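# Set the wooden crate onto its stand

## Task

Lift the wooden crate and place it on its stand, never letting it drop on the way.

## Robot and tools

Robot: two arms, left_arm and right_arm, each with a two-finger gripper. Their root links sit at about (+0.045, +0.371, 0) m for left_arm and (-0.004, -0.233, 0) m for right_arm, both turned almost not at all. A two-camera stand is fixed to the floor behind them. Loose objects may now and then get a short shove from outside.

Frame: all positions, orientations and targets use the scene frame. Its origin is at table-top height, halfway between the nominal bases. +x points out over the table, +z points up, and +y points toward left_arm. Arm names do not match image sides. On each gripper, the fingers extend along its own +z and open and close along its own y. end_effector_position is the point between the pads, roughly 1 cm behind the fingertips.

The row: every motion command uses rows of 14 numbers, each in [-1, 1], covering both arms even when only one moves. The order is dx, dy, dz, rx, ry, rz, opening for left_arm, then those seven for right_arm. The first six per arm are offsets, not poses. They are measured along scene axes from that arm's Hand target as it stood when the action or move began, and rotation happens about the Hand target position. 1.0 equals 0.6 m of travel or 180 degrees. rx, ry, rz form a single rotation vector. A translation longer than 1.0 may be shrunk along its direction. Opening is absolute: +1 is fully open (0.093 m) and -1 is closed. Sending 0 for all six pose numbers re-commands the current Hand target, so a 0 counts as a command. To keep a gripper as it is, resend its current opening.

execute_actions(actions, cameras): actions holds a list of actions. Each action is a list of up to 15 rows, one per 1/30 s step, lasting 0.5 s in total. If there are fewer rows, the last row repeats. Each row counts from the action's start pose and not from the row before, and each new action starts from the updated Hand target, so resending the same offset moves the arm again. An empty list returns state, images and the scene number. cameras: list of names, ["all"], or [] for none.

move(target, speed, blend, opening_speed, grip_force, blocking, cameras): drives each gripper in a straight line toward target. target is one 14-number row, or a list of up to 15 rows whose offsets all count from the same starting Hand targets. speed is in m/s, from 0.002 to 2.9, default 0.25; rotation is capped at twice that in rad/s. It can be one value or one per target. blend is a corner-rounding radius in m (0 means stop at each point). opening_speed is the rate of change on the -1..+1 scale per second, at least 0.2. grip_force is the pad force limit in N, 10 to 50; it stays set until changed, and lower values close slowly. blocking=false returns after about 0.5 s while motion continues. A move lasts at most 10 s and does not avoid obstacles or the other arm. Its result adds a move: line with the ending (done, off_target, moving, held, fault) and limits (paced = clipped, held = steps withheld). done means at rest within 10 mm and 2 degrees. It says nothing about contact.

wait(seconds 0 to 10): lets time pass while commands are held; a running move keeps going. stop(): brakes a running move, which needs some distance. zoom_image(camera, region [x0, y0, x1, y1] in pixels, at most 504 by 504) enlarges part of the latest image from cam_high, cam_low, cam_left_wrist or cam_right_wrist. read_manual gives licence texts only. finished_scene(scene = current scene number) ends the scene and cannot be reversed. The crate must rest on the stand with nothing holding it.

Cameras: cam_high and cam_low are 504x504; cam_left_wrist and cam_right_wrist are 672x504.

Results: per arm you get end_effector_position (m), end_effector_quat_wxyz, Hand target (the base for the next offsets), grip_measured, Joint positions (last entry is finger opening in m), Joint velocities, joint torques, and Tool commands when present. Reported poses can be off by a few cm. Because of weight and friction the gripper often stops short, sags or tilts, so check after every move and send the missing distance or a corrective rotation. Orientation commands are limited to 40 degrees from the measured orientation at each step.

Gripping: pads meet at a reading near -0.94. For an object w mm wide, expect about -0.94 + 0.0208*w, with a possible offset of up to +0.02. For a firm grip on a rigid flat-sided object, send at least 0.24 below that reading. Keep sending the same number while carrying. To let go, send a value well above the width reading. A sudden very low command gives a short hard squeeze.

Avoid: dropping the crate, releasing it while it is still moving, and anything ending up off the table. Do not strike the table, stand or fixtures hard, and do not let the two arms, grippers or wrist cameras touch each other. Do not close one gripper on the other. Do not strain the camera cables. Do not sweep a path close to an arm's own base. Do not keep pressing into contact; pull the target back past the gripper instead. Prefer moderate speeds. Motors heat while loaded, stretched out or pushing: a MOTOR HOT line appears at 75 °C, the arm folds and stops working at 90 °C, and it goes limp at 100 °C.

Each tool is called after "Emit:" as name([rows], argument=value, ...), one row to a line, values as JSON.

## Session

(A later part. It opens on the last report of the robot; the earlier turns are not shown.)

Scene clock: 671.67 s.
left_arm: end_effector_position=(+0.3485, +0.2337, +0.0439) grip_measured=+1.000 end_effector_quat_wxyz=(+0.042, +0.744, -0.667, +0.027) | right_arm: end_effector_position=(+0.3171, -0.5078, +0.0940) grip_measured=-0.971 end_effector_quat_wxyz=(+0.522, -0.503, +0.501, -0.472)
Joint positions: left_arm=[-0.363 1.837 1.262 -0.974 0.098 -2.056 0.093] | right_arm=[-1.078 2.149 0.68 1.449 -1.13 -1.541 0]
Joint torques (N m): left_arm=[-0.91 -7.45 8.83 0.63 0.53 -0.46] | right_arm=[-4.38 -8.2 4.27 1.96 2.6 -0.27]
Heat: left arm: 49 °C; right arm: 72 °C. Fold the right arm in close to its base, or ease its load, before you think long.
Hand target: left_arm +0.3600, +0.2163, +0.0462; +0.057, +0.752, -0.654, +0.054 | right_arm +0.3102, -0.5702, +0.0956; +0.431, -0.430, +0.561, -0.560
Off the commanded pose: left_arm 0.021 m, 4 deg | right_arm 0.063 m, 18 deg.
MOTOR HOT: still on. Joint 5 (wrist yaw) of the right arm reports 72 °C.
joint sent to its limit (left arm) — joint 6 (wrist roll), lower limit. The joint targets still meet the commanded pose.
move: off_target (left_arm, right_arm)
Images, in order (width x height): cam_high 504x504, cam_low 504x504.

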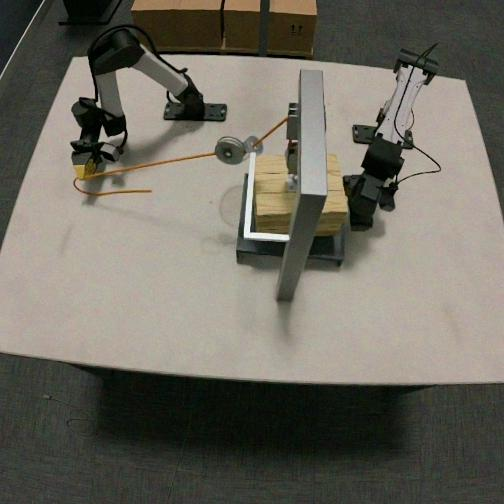

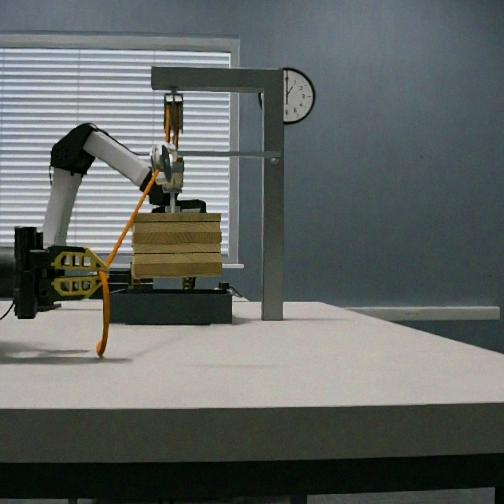

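Emit:
move([
  [0, 0.1145, 0, 0, 0, 0, 1, 0, 0, 0, 0, 0, 0, -1],
  [0.117, 0.115, 0.14, 0.05, 0, -0.044, 1, 0, 0, 0, 0, 0, 0, -1],
  [0.117, 0.115, 0.14, 0.05, 0, -0.044, -1, 0, 0, 0, 0, 0, 0, -1],
  [0.117, 0.02, 0.14, 0.05, 0, -0.044, -1, 0, 0, 0, 0, 0, 0, -1],
], speed=[0.2, 0.2, 0.2, 0.06], blend=[0.02, 0, 0.0, 0], cameras=["cam_high", "cam_low", "cam_left_wrist"])

Emit:
zoom_image(camera="cam_low", region=[90, 200, 270, 340])

Emit:
zoom_image(camera="cam_high", region=[230, 140, 370, 280])

Scene clock: 700.67 s.
left_arm: end_effector_position=(+0.4272, +0.2289, +0.1333) grip_measured=-0.972 end_effector_quat_wxyz=(+0.002, +0.703, -0.711, +0.005) | right_arm: end_effector_position=(+0.3171, -0.5078, +0.0940) grip_measured=-0.971 end_effector_quat_wxyz=(+0.522, -0.503, +0.501, -0.472)
Joint positions: left_arm=[-0.34 2.115 2.019 -1.467 0.009 -1.912 0] | right_arm=[-1.078 2.149 0.68 1.449 -1.13 -1.541 0]
Joint torques (N m): left_arm=[-0.13 -9.81 8.44 0.19 -0.11 -0.13] | right_arm=[-4.31 -8.16 4.11 1.92 2.57 -0.25]
Heat: left arm: 47 °C; right arm: 67 °C.
Hand target: left_arm +0.4302, +0.2283, +0.1301; +0.002, +0.707, -0.707, -0.002 | right_arm +0.3102, -0.5702, +0.0956; +0.431, -0.430, +0.561, -0.560
Off the commanded pose: left_arm 0.004 m, 1 deg | right_arm 0.063 m, 18 deg.
MOTOR HOT: cleared for the motors of the right arm.
move: off_target (right_arm)
Images, in order (width x height): cam_high 504x504, cam_low 504x504, cam_left_wrist 672x504.

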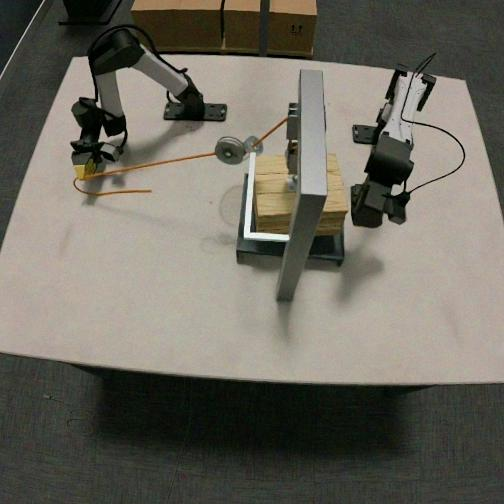

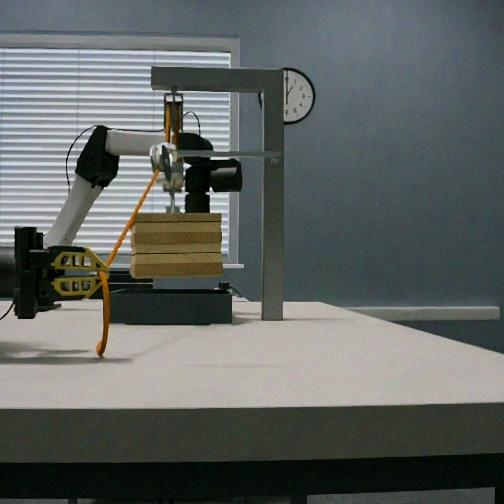

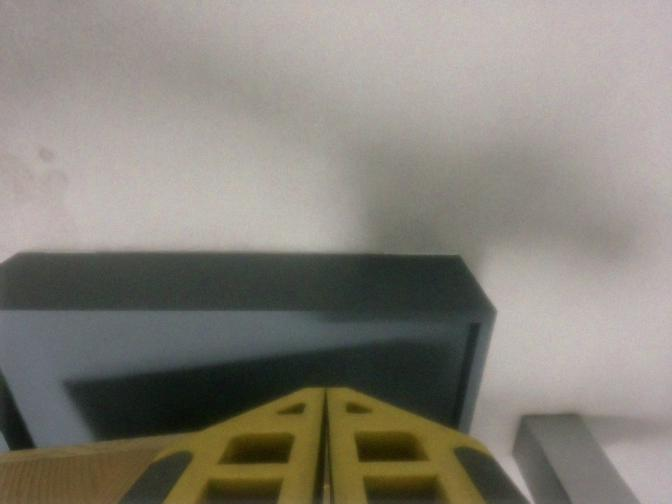

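Scaled by 2.800.

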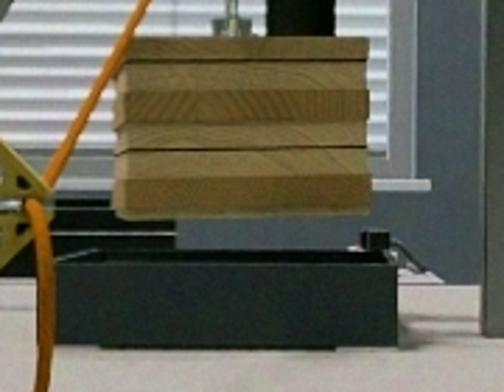

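Scaled by 3.600.

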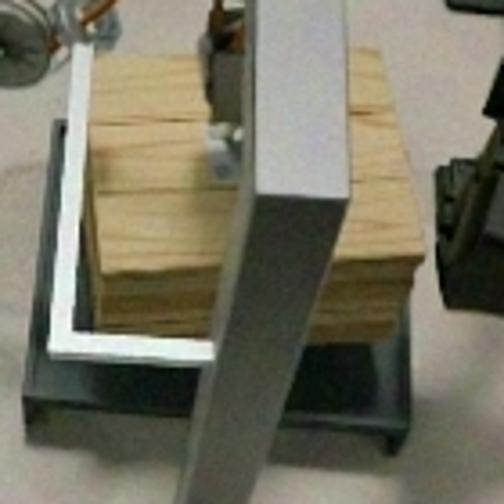

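Emit:
move(target=[0, -0.033, 0, 0, 0, 0, -1, 0, 0, 0, 0, 0, 0, -1], speed=0.05, cameras=["cam_high", "cam_low", "cam_left_wrist"])

Emit:
zoom_image(camera="cam_low", region=[90, 200, 270, 340])

Emit:
zoom_image(camera="cam_high", region=[230, 140, 370, 280])

Scene clock: 704.57 s.
left_arm: end_effector_position=(+0.4279, +0.2118, +0.1337) grip_measured=-0.972 end_effector_quat_wxyz=(+0.000, +0.706, -0.709, +0.004) | right_arm: end_effector_position=(+0.3171, -0.5078, +0.0940) grip_measured=-0.971 end_effector_quat_wxyz=(+0.522, -0.503, +0.501, -0.472)
Joint positions: left_arm=[-0.38 2.151 2.078 -1.491 0.004 -1.959 0] | right_arm=[-1.078 2.149 0.68 1.449 -1.13 -1.541 0]
Joint torques (N m): left_arm=[-0.47 -10.06 8.36 0.2 -0.06 -0.11] | right_arm=[-4.25 -8.31 4.3 1.93 2.6 -0.23]
Heat: left arm: 46 °C; right arm: 67 °C.
Hand target: left_arm +0.4302, +0.2086, +0.1302; +0.002, +0.707, -0.707, -0.002 | right_arm +0.3102, -0.5702, +0.0956; +0.431, -0.430, +0.561, -0.560
Off the commanded pose: left_arm 0.005 m, 1 deg | right_arm 0.063 m, 18 deg.
move: off_target (right_arm)
Images, in order (width x height): cam_high 504x504, cam_low 504x504, cam_left_wrist 672x504.

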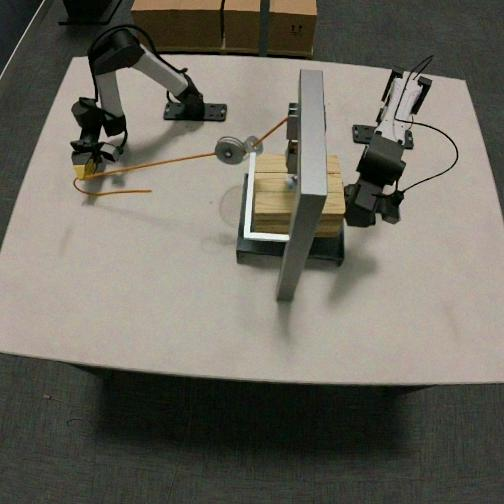

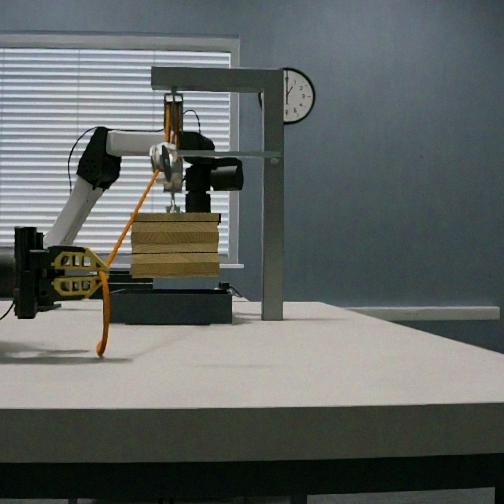

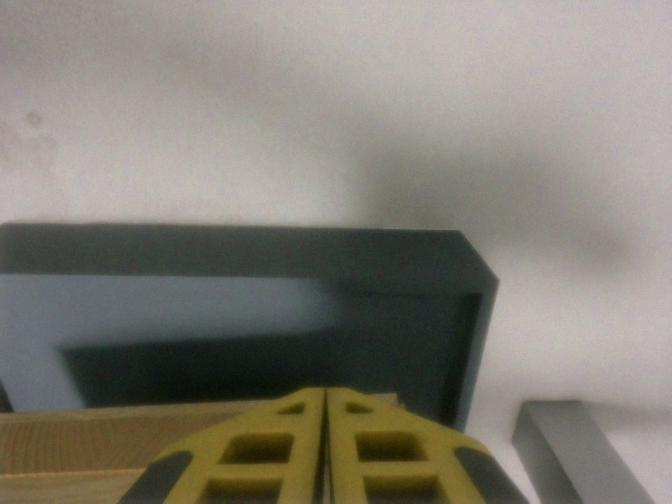

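Scaled by 2.800.

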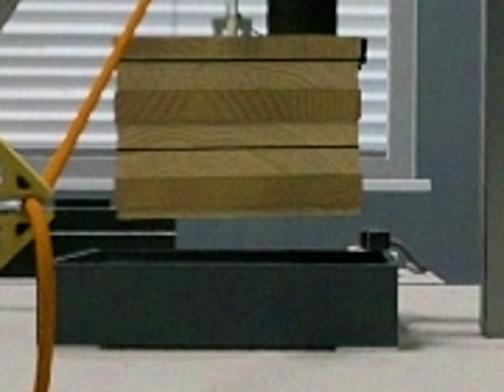

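Scaled by 3.600.

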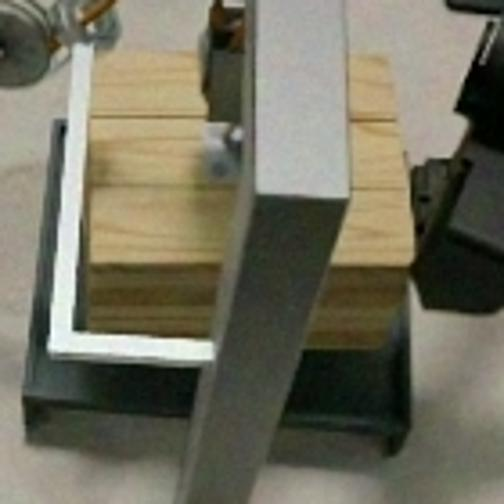

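Emit:
move([
  [0, -0.018, 0, 0, 0, 0, -1, 0, 0, 0, 0, 0, 0, -1],
  [0, -0.018, 0, 0, 0, 0, -1, 0.005, 0.167, 0.01, 0, 0, 0, -1],
], speed=0.05, cameras=["cam_high", "cam_low", "cam_left_wrist"])

Emit:
zoom_image(camera="cam_low", region=[90, 200, 270, 340])

Emit:
zoom_image(camera="cam_high", region=[230, 140, 370, 280])

Scene clock: 714.20 s.
left_arm: end_effector_position=(+0.4276, +0.2047, +0.1333) grip_measured=-0.972 end_effector_quat_wxyz=(-0.003, +0.707, -0.707, -0.002) | right_arm: end_effector_position=(+0.3197, -0.4310, +0.0831) grip_measured=-0.971 end_effector_quat_wxyz=(+0.490, -0.479, +0.566, -0.458)
Joint positions: left_arm=[-0.4 2.174 2.112 -1.511 -0.007 -1.984 0] | right_arm=[-0.884 1.962 0.36 1.455 -0.828 -1.563 0]
Joint torques (N m): left_arm=[-0.68 -10.22 8.57 0.24 0.04 -0.09] | right_arm=[-2.47 -6.42 2.73 3.23 1.62 -0.23]
Heat: left arm: 48 °C; right arm: 65 °C.
Hand target: left_arm +0.4303, +0.1978, +0.1302; +0.002, +0.707, -0.707, -0.002 | right_arm +0.3132, -0.4700, +0.1015; +0.431, -0.431, +0.561, -0.560
Off the commanded pose: left_arm 0.008 m, 1 deg | right_arm 0.044 m, 15 deg.
joint sent to its limit (right arm) — joint 4 (wrist pitch), upper limit. The joint targets are off in position, not in orientation.
move: off_target (right_arm)
Images, in order (width x height): cam_high 504x504, cam_low 504x504, cam_left_wrist 672x504.

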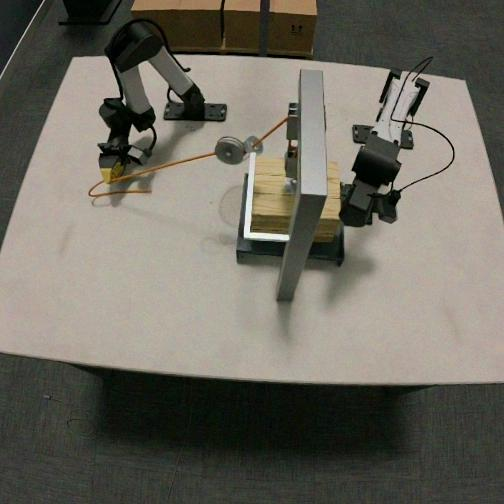

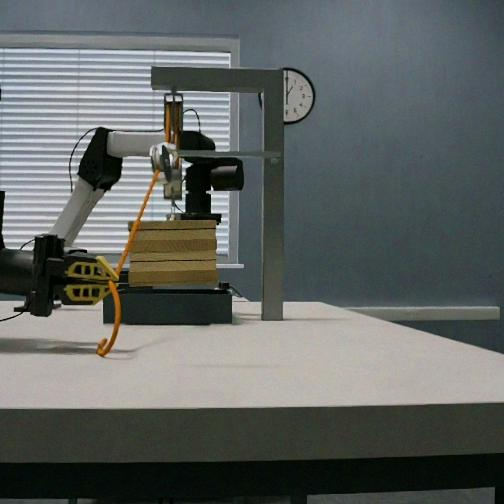

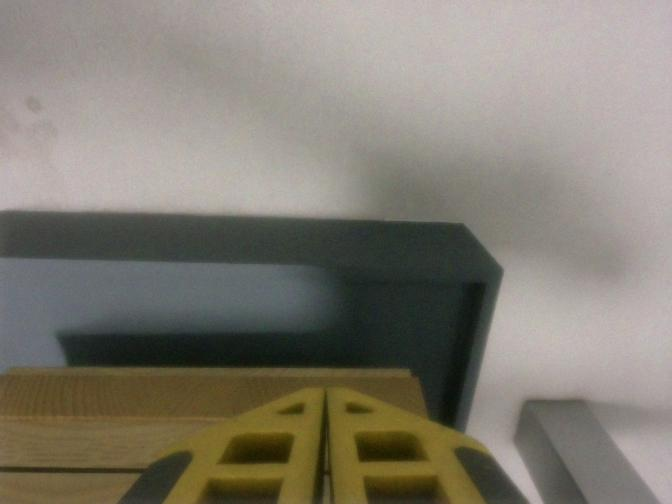

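Scaled by 2.800.

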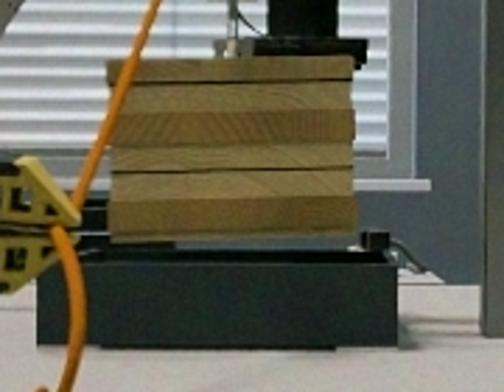

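Scaled by 3.600.

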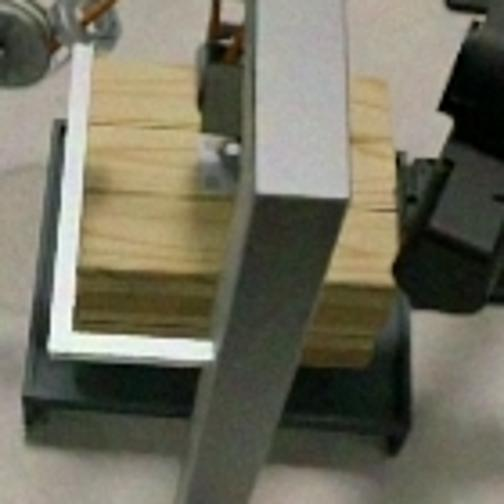

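Emit:
zoom_image(camera="cam_left_wrist", region=[0, 200, 504, 504])

Emit:
zoom_image(camera="cam_high", region=[290, 170, 360, 270])

Scaled by 1.000.

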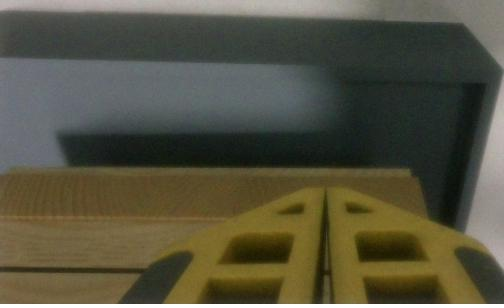

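Scaled by 5.040.

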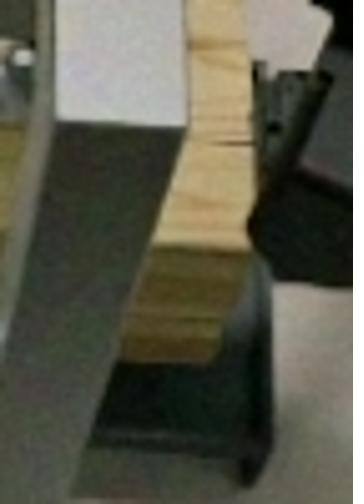

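Emit:
execute_actions(actions=[])

Scene clock: 774.10 s.
left_arm: end_effector_position=(+0.4276, +0.2045, +0.1333) grip_measured=-0.972 end_effector_quat_wxyz=(-0.003, +0.707, -0.707, -0.002) | right_arm: end_effector_position=(+0.3197, -0.4310, +0.0831) grip_measured=-0.971 end_effector_quat_wxyz=(+0.490, -0.479, +0.566, -0.458)
Joint positions: left_arm=[-0.401 2.174 2.112 -1.511 -0.007 -1.984 0] | right_arm=[-0.884 1.962 0.36 1.455 -0.828 -1.563 0]
Joint velocities: within noise
Joint torques (N m): left_arm=[-0.7 -10.18 8.54 0.23 0.05 -0.09] | right_arm=[-2.55 -6.08 2.7 3.2 1.62 -0.19]
Heat: left arm: 51 °C; right arm: 55 °C.
Hand target: left_arm +0.4302, +0.1977, +0.1302; +0.002, +0.707, -0.707, -0.002 | right_arm +0.3132, -0.4700, +0.1015; +0.431, -0.430, +0.561, -0.560
Tool commands: left_gripper/opening=-1.0 right_gripper/opening=-1.0
Off the commanded pose: left_arm 0.008 m, 1 deg | right_arm 0.044 m, 15 deg.

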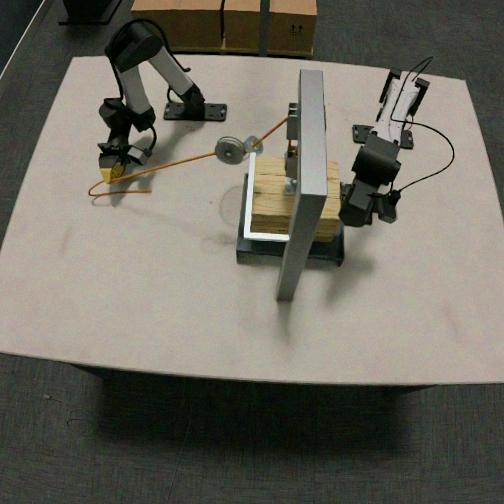

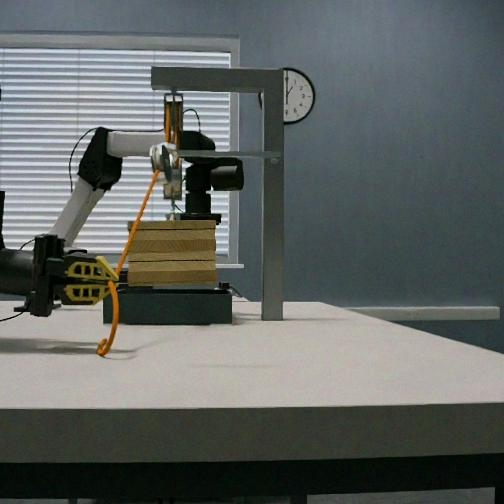

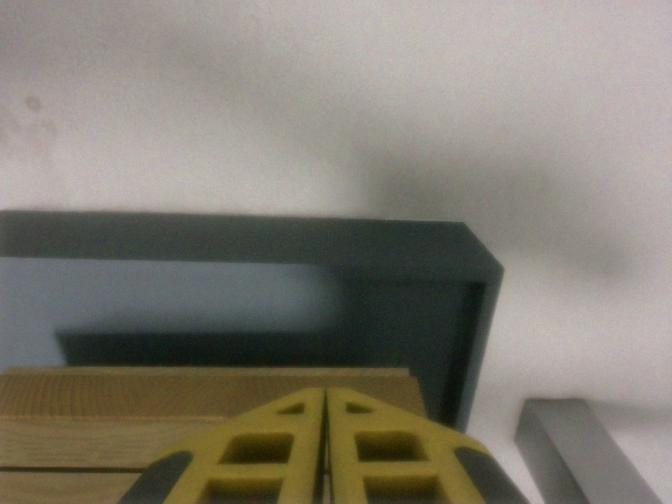

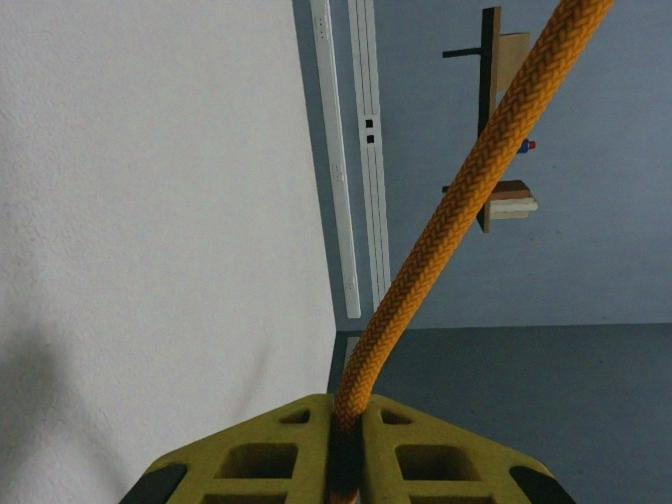

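Emit:
zoom_image(camera="cam_high", region=[210, 130, 370, 290])

Emit:
zoom_image(camera="cam_low", region=[90, 200, 260, 340])

Scaled by 3.150.

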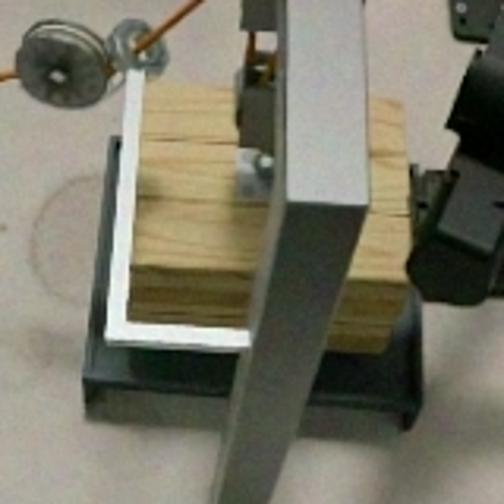

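Scaled by 2.965.

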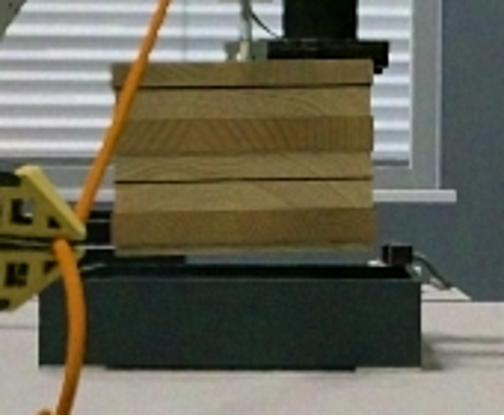

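Emit:
zoom_image(camera="cam_left_wrist", region=[270, 190, 540, 440])

Emit:
zoom_image(camera="cam_left_wrist", region=[0, 190, 270, 440])

Scaled by 1.867.

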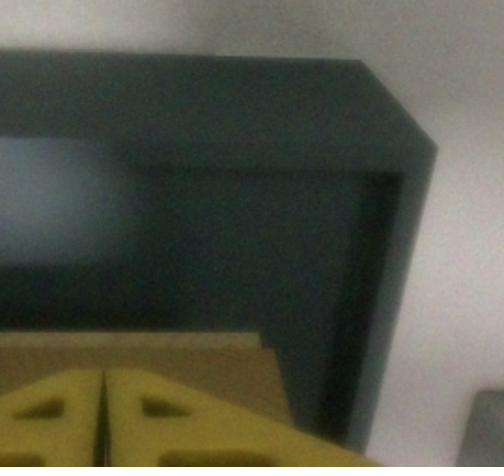

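Scaled by 1.867.

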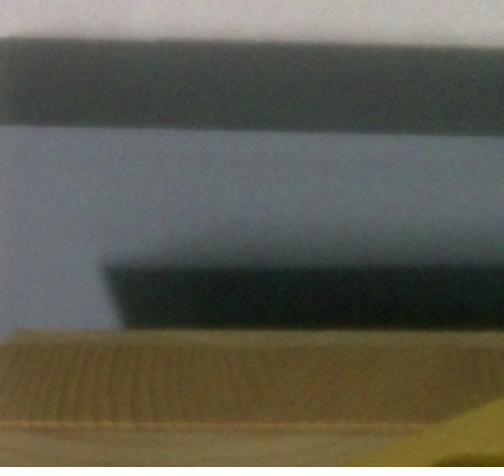

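Emit:
zoom_image(camera="cam_high", region=[300, 200, 360, 280])

Emit:
zoom_image(camera="cam_high", region=[230, 200, 290, 280])

Scaled by 6.300.

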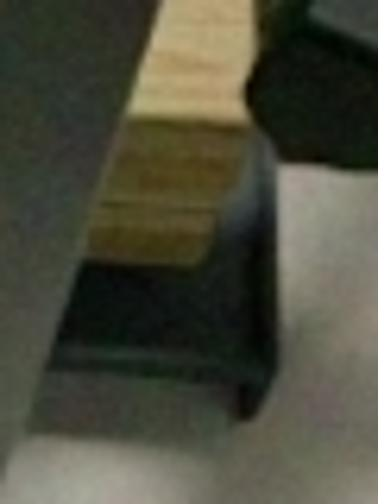

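Scaled by 6.300.

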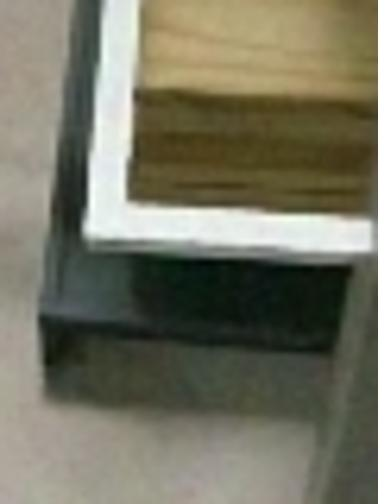

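Emit:
move(target=[0,0,0,0,0,0,-1, 0,0.1,0,0,0,0,-1], speed=0.06, cameras=["cam_low","cam_left_wrist"])

Scene clock: 928.97 s.
left_arm: end_effector_position=(+0.4269, +0.2040, +0.1335) grip_measured=-0.972 end_effector_quat_wxyz=(-0.003, +0.707, -0.708, -0.003) | right_arm: end_effector_position=(+0.3186, -0.3740, +0.0855) grip_measured=-0.971 end_effector_quat_wxyz=(+0.477, -0.492, +0.571, -0.452)
Joint positions: left_arm=[-0.403 2.174 2.113 -1.513 -0.007 -1.984 0] | right_arm=[-0.709 1.825 0.198 1.455 -0.653 -1.574 0]
Joint torques (N m): left_arm=[-0.61 -10.21 8.46 0.26 0.03 -0.09] | right_arm=[-2.02 -4.49 2.04 3.34 1.64 -0.15]
Heat: left arm: 53 °C; right arm: 49 °C.
Hand target: left_arm +0.4302, +0.1977, +0.1301; +0.002, +0.707, -0.707, -0.002 | right_arm +0.3132, -0.4100, +0.1016; +0.431, -0.430, +0.561, -0.560
Off the commanded pose: left_arm 0.008 m, 0 deg | right_arm 0.040 m, 15 deg.
joint sent to its limit (right arm) — joint 4 (wrist pitch), upper limit. The joint targets are off in position and orientation.
move: off_target (right_arm)
Images, in order (width x height): cam_low 504x504, cam_left_wrist 672x504.

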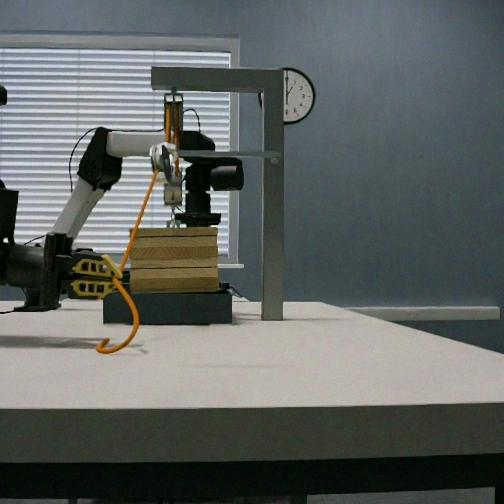

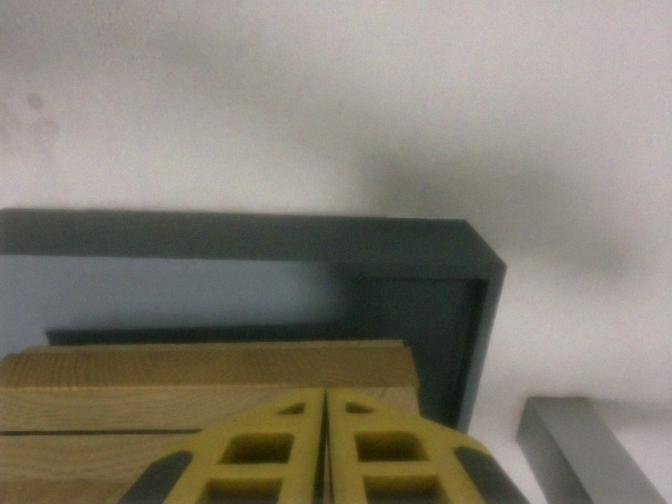

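Emit:
move(target=[0,0,0,0,0,0,-1, 0,0.07,0,0,0,0,-1], speed=0.06, cameras=["cam_low","cam_left_wrist","cam_high"])

Scene clock: 933.87 s.
left_arm: end_effector_position=(+0.4264, +0.2041, +0.1335) grip_measured=-0.972 end_effector_quat_wxyz=(-0.002, +0.707, -0.708, -0.004) | right_arm: end_effector_position=(+0.3184, -0.3394, +0.0837) grip_measured=-0.971 end_effector_quat_wxyz=(+0.455, -0.494, +0.581, -0.459)
Joint positions: left_arm=[-0.403 2.174 2.113 -1.515 -0.007 -1.984 0] | right_arm=[-0.535 1.747 0.108 1.456 -0.441 -1.574 0]
Joint torques (N m): left_arm=[-0.55 -10.19 8.46 0.27 0.04 -0.09] | right_arm=[-1.52 -3.62 1.81 3.5 1.39 -0.11]
Heat: left arm: 53 °C; right arm: 49 °C.
Hand target: left_arm +0.4302, +0.1978, +0.1301; +0.002, +0.707, -0.707, -0.002 | right_arm +0.3132, -0.3680, +0.1016; +0.431, -0.430, +0.561, -0.560
Off the commanded pose: left_arm 0.008 m, 0 deg | right_arm 0.034 m, 14 deg.
joint sent to its limit (right arm) — joint 4 (wrist pitch), upper limit. The joint targets are off in orientation, not in position.
move: off_target (right_arm)
Images, in order (width x height): cam_high 504x504, cam_low 504x504, cam_left_wrist 672x504.

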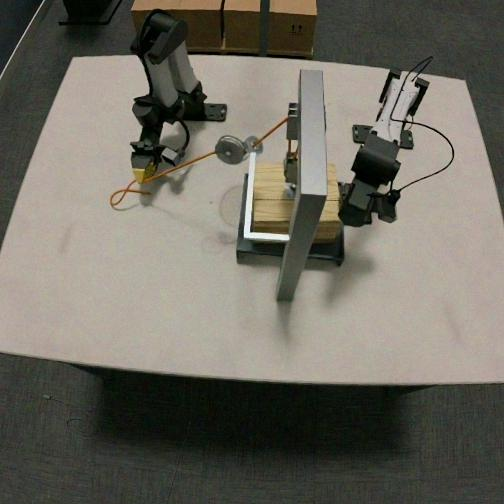

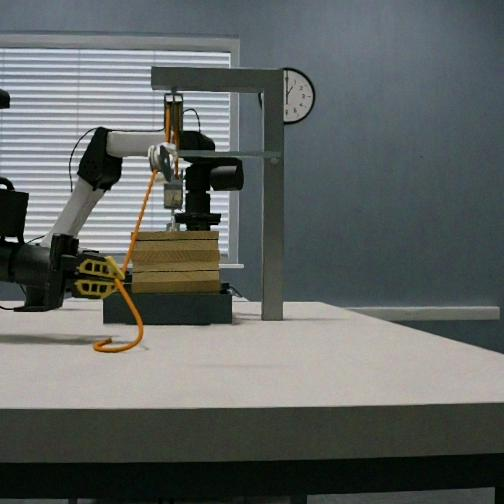

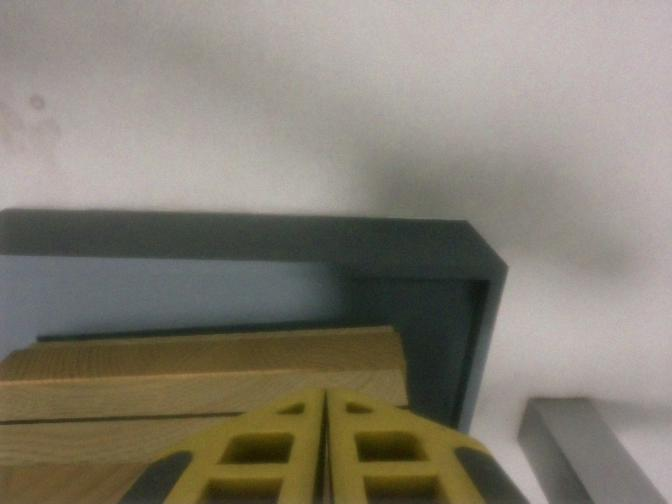

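Emit:
move(target=[0,-0.02,-0.02,0,0,0,-1, 0,0,0,0,0,0,-1], speed=0.05, cameras=["cam_low","cam_left_wrist","cam_high"])

Scene clock: 945.80 s.
left_arm: end_effector_position=(+0.4297, +0.1933, +0.1287) grip_measured=-0.972 end_effector_quat_wxyz=(-0.007, +0.709, -0.706, +0.004) | right_arm: end_effector_position=(+0.3184, -0.3393, +0.0837) grip_measured=-0.971 end_effector_quat_wxyz=(+0.455, -0.494, +0.581, -0.459)
Joint positions: left_arm=[-0.424 2.186 2.113 -1.485 -0.011 -2.011 0] | right_arm=[-0.534 1.747 0.108 1.456 -0.441 -1.574 0]
Joint torques (N m): left_arm=[-0.88 -9.92 6.86 0.37 0.08 -0.06] | right_arm=[-1.55 -3.71 1.73 3.47 1.37 -0.15]
Heat: left arm: 53 °C; right arm: 50 °C.
Hand target: left_arm +0.4301, +0.1857, +0.1182; +0.002, +0.707, -0.707, -0.002 | right_arm +0.3132, -0.3679, +0.1016; +0.431, -0.431, +0.561, -0.560
Off the commanded pose: left_arm 0.013 m, 1 deg | right_arm 0.034 m, 14 deg.
joint sent to its limit (right arm) — joint 4 (wrist pitch), upper limit. The joint targets are off in orientation, not in position.
move: off_target (left_arm, right_arm)
Images, in order (width x height): cam_high 504x504, cam_low 504x504, cam_left_wrist 672x504.

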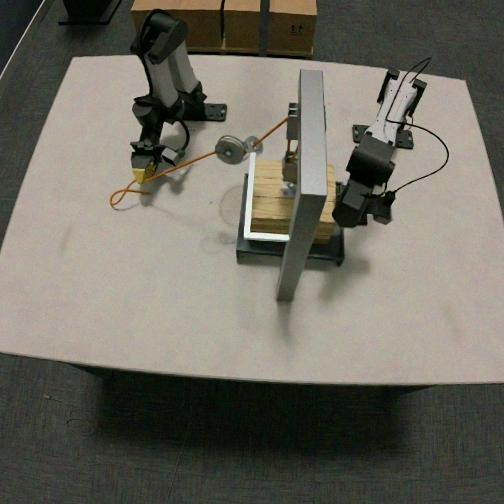

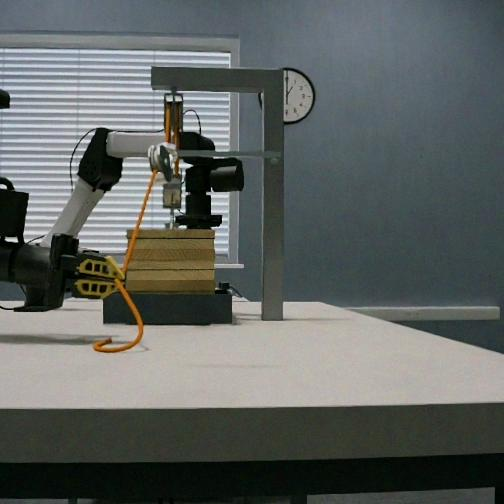

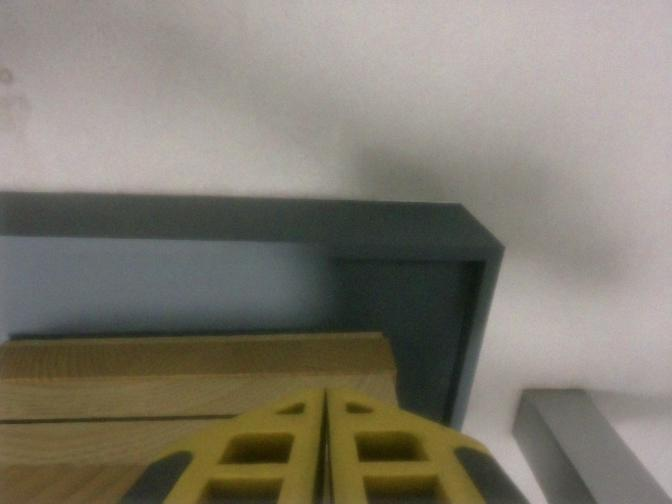

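Emit:
zoom_image(camera="cam_high", region=[225, 145, 355, 275])

Emit:
zoom_image(camera="cam_low", region=[90, 215, 240, 335])

Scaled by 3.877.

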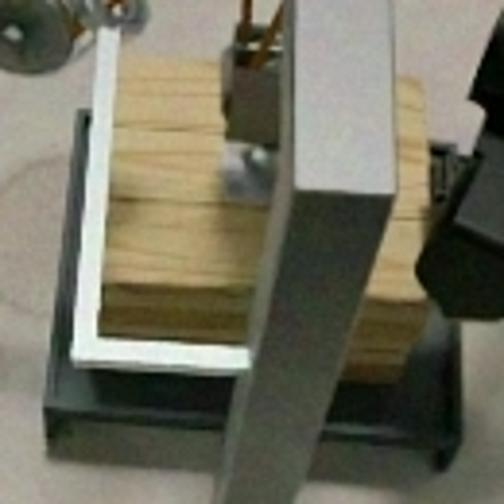

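Scaled by 3.360.

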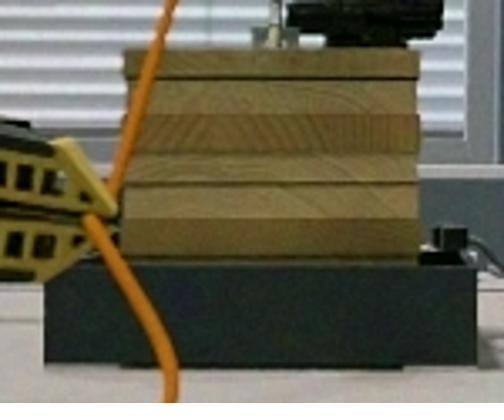

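Emit:
move(target=[0,0.007,0,0,0,0,-1, 0,0.07,0,0,0,0,-1], speed=0.06, cameras=["cam_low","cam_left_wrist","cam_high"])

Scene clock: 958.80 s.
left_arm: end_effector_position=(+0.4305, +0.1942, +0.1287) grip_measured=-0.972 end_effector_quat_wxyz=(-0.009, +0.709, -0.705, +0.004) | right_arm: end_effector_position=(+0.3177, -0.3049, +0.0803) grip_measured=-0.971 end_effector_quat_wxyz=(+0.429, -0.498, +0.589, -0.470)
Joint positions: left_arm=[-0.423 2.186 2.113 -1.484 -0.014 -2.011 0] | right_arm=[-0.313 1.696 0.045 1.456 -0.178 -1.568 0]
Joint torques (N m): left_arm=[-0.25 -10.74 5.75 0.43 0.12 0.03] | right_arm=[-0.88 -3.79 1.5 3.52 1.17 -0.06]
Heat: left arm: 52 °C; right arm: 50 °C.
Hand target: left_arm +0.4302, +0.1899, +0.1182; +0.002, +0.707, -0.707, -0.002 | right_arm +0.3132, -0.3260, +0.1016; +0.431, -0.430, +0.561, -0.560
Off the commanded pose: left_arm 0.011 m, 1 deg | right_arm 0.030 m, 13 deg.
joint sent to its limit (right arm) — joint 4 (wrist pitch), upper limit. The joint targets are off in orientation, not in position.
move: off_target (left_arm, right_arm)
Images, in order (width x height): cam_high 504x504, cam_low 504x504, cam_left_wrist 672x504.

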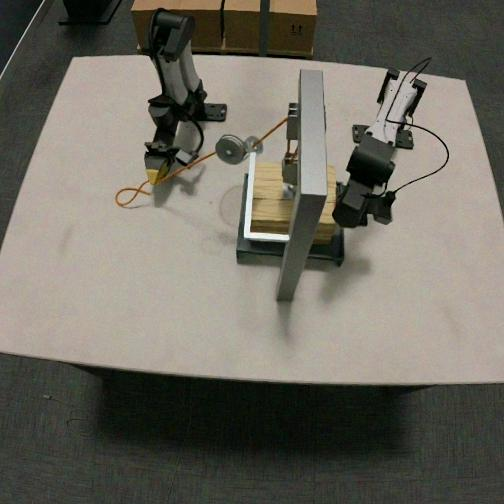

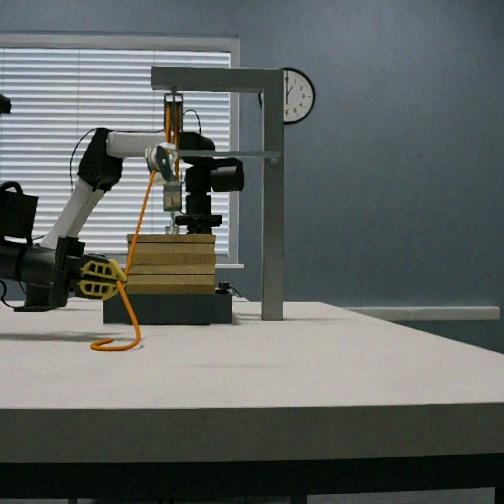

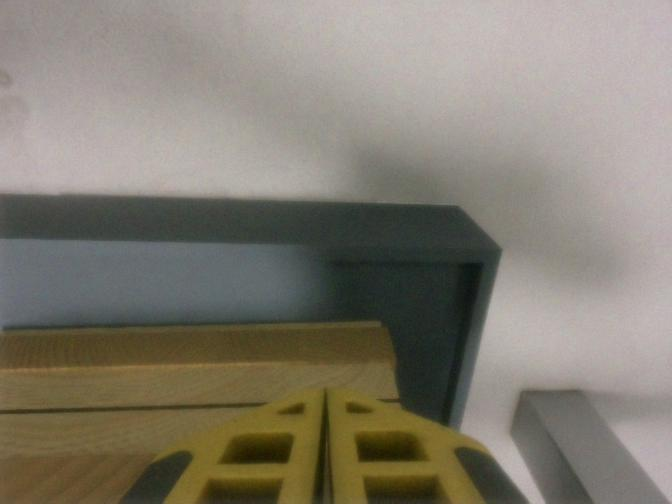

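Emit:
zoom_image(camera="cam_low", region=[90, 215, 240, 335])

Emit:
zoom_image(camera="cam_left_wrist", region=[200, 200, 540, 450])

Scaled by 3.360.

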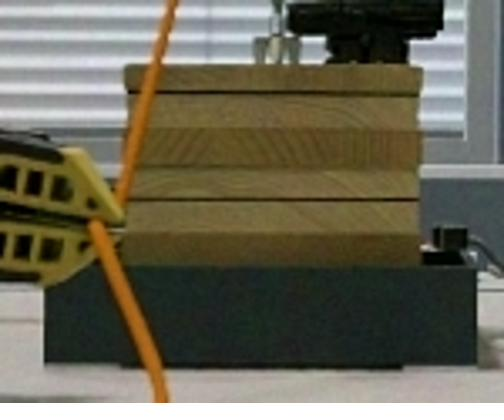

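Scaled by 1.482.

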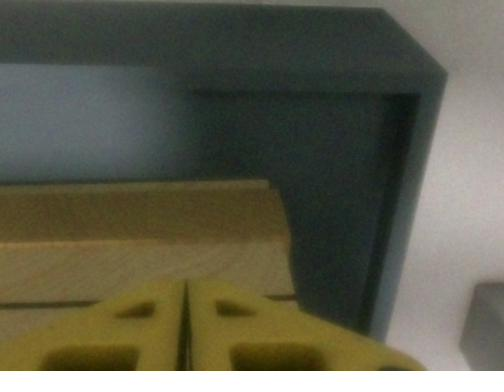

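Emit:
move(target=[0,0.007,-0.01,0,0,0,-1, 0,0.08,0,0,0,0,-1], speed=0.06, cameras=["cam_low","cam_left_wrist"])

Emit:
zoom_image(camera="cam_low", region=[90, 215, 240, 335])

Scene clock: 967.13 s.
left_arm: end_effector_position=(+0.4305, +0.1971, +0.1215) grip_measured=-0.972 end_effector_quat_wxyz=(-0.007, +0.711, -0.703, +0.000) | right_arm: end_effector_position=(+0.3107, -0.2780, +0.0732) grip_measured=-0.971 end_effector_quat_wxyz=(+0.376, -0.482, +0.612, -0.501)
Joint positions: left_arm=[-0.417 2.186 2.084 -1.465 -0.014 -2.011 0] | right_arm=[-0.022 1.687 0.008 1.456 0.234 -1.541 0]
Joint torques (N m): left_arm=[-0.01 -11.92 4.59 0.52 0.12 0.12] | right_arm=[0.88 -4.41 2.32 3.58 0.34 0.02]
Heat: left arm: 52 °C; right arm: 51 °C.
Hand target: left_arm +0.4302, +0.1942, +0.1122; +0.002, +0.707, -0.707, -0.002 | right_arm +0.3132, -0.2780, +0.1015; +0.431, -0.430, +0.561, -0.560
Off the commanded pose: left_arm 0.010 m, 1 deg | right_arm 0.029 m, 12 deg.
joint sent to its limit (right arm) — joint 4 (wrist pitch), upper limit. The joint targets are off in orientation, not in position.
move: off_target (right_arm)
Images, in order (width x height): cam_low 504x504, cam_left_wrist 672x504.

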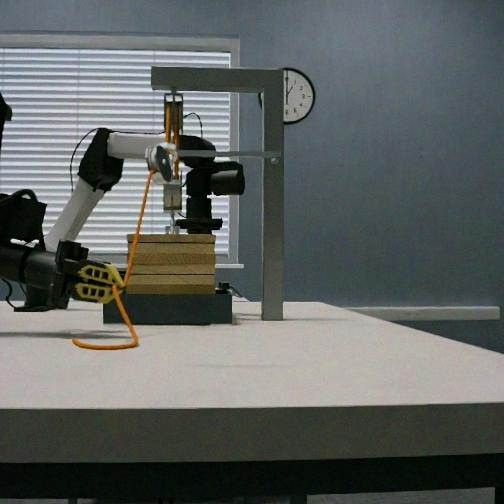

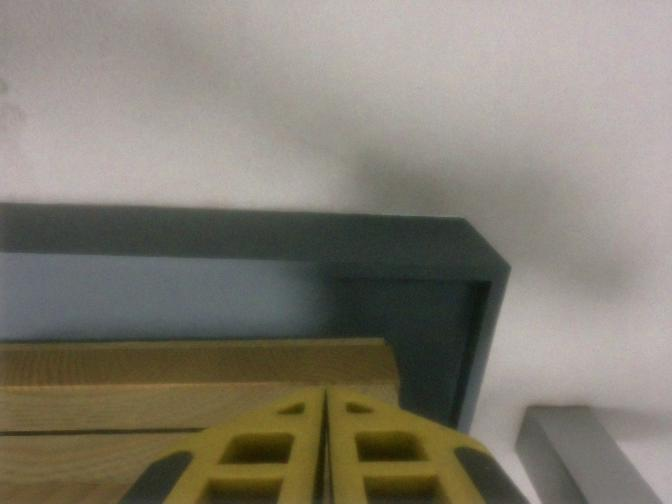

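Scaled by 3.360.

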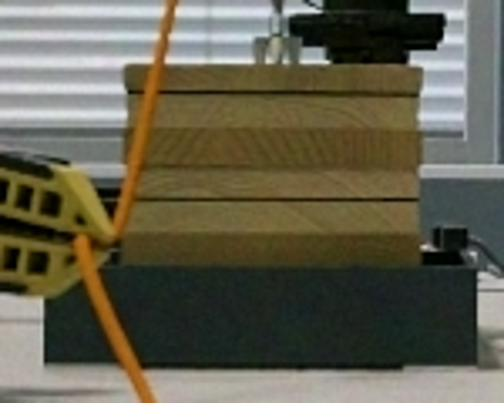

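Emit:
move(target=[0,0.008,0,0,0,0,-1, 0,0.1,0.07,0,0,0,-1], speed=0.08, cameras=["cam_low","cam_left_wrist","cam_high"])

Emit:
zoom_image(camera="cam_low", region=[60, 140, 240, 340])

Scene clock: 977.57 s.
left_arm: end_effector_position=(+0.4310, +0.1993, +0.1168) grip_measured=-0.972 end_effector_quat_wxyz=(-0.005, +0.711, -0.704, -0.002) | right_arm: end_effector_position=(+0.3098, -0.2204, +0.1295) grip_measured=-0.971 end_effector_quat_wxyz=(+0.419, -0.443, +0.571, -0.550)
Joint positions: left_arm=[-0.411 2.186 2.066 -1.451 -0.011 -2.003 0] | right_arm=[0.349 1.485 0.038 1.393 0.61 -1.549 0]
Joint torques (N m): left_arm=[0.31 -12.81 4.83 0.42 0.09 0.16] | right_arm=[0.77 -4.29 6.5 2.43 0.18 -0.17]
Heat: left arm: 52 °C; right arm: 51 °C.
Hand target: left_arm +0.4302, +0.1990, +0.1122; +0.002, +0.707, -0.707, -0.002 | right_arm +0.3132, -0.2179, +0.1436; +0.431, -0.431, +0.561, -0.560
Off the commanded pose: left_arm 0.005 m, 1 deg | right_arm 0.015 m, 3 deg.
move: off_target (right_arm)
Images, in order (width x height): cam_high 504x504, cam_low 504x504, cam_left_wrist 672x504.

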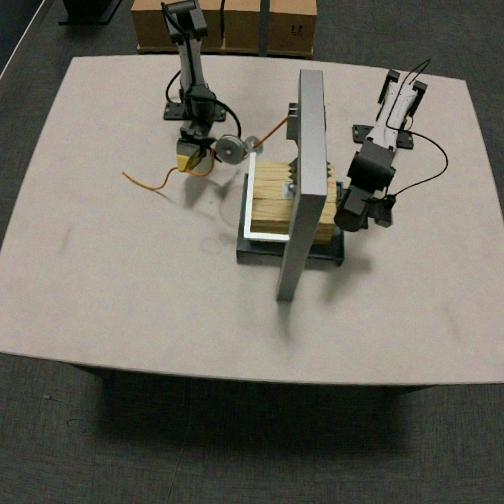

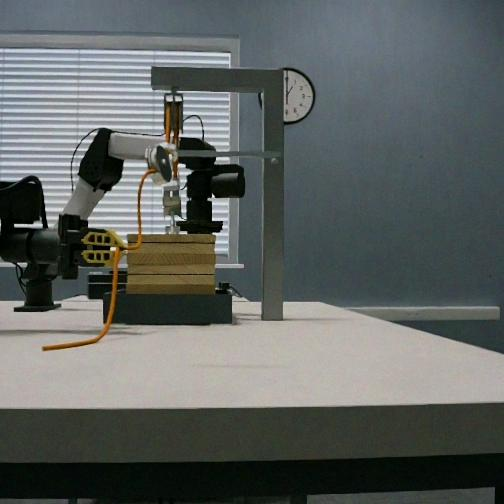

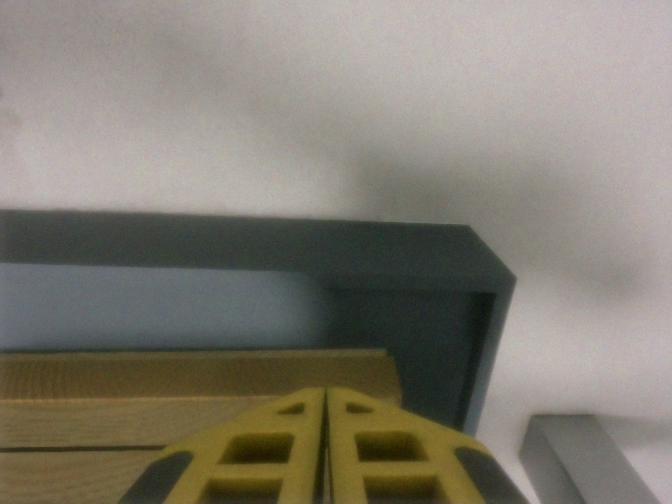

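Scaled by 2.520.

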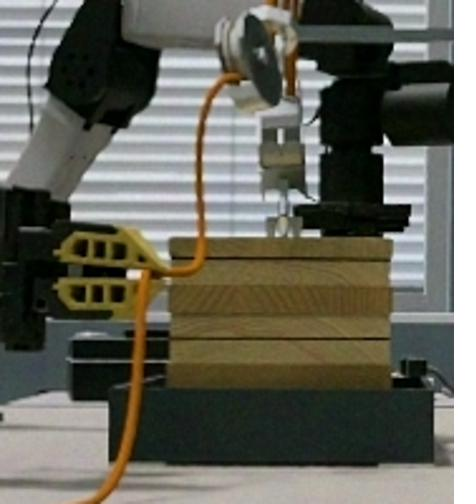

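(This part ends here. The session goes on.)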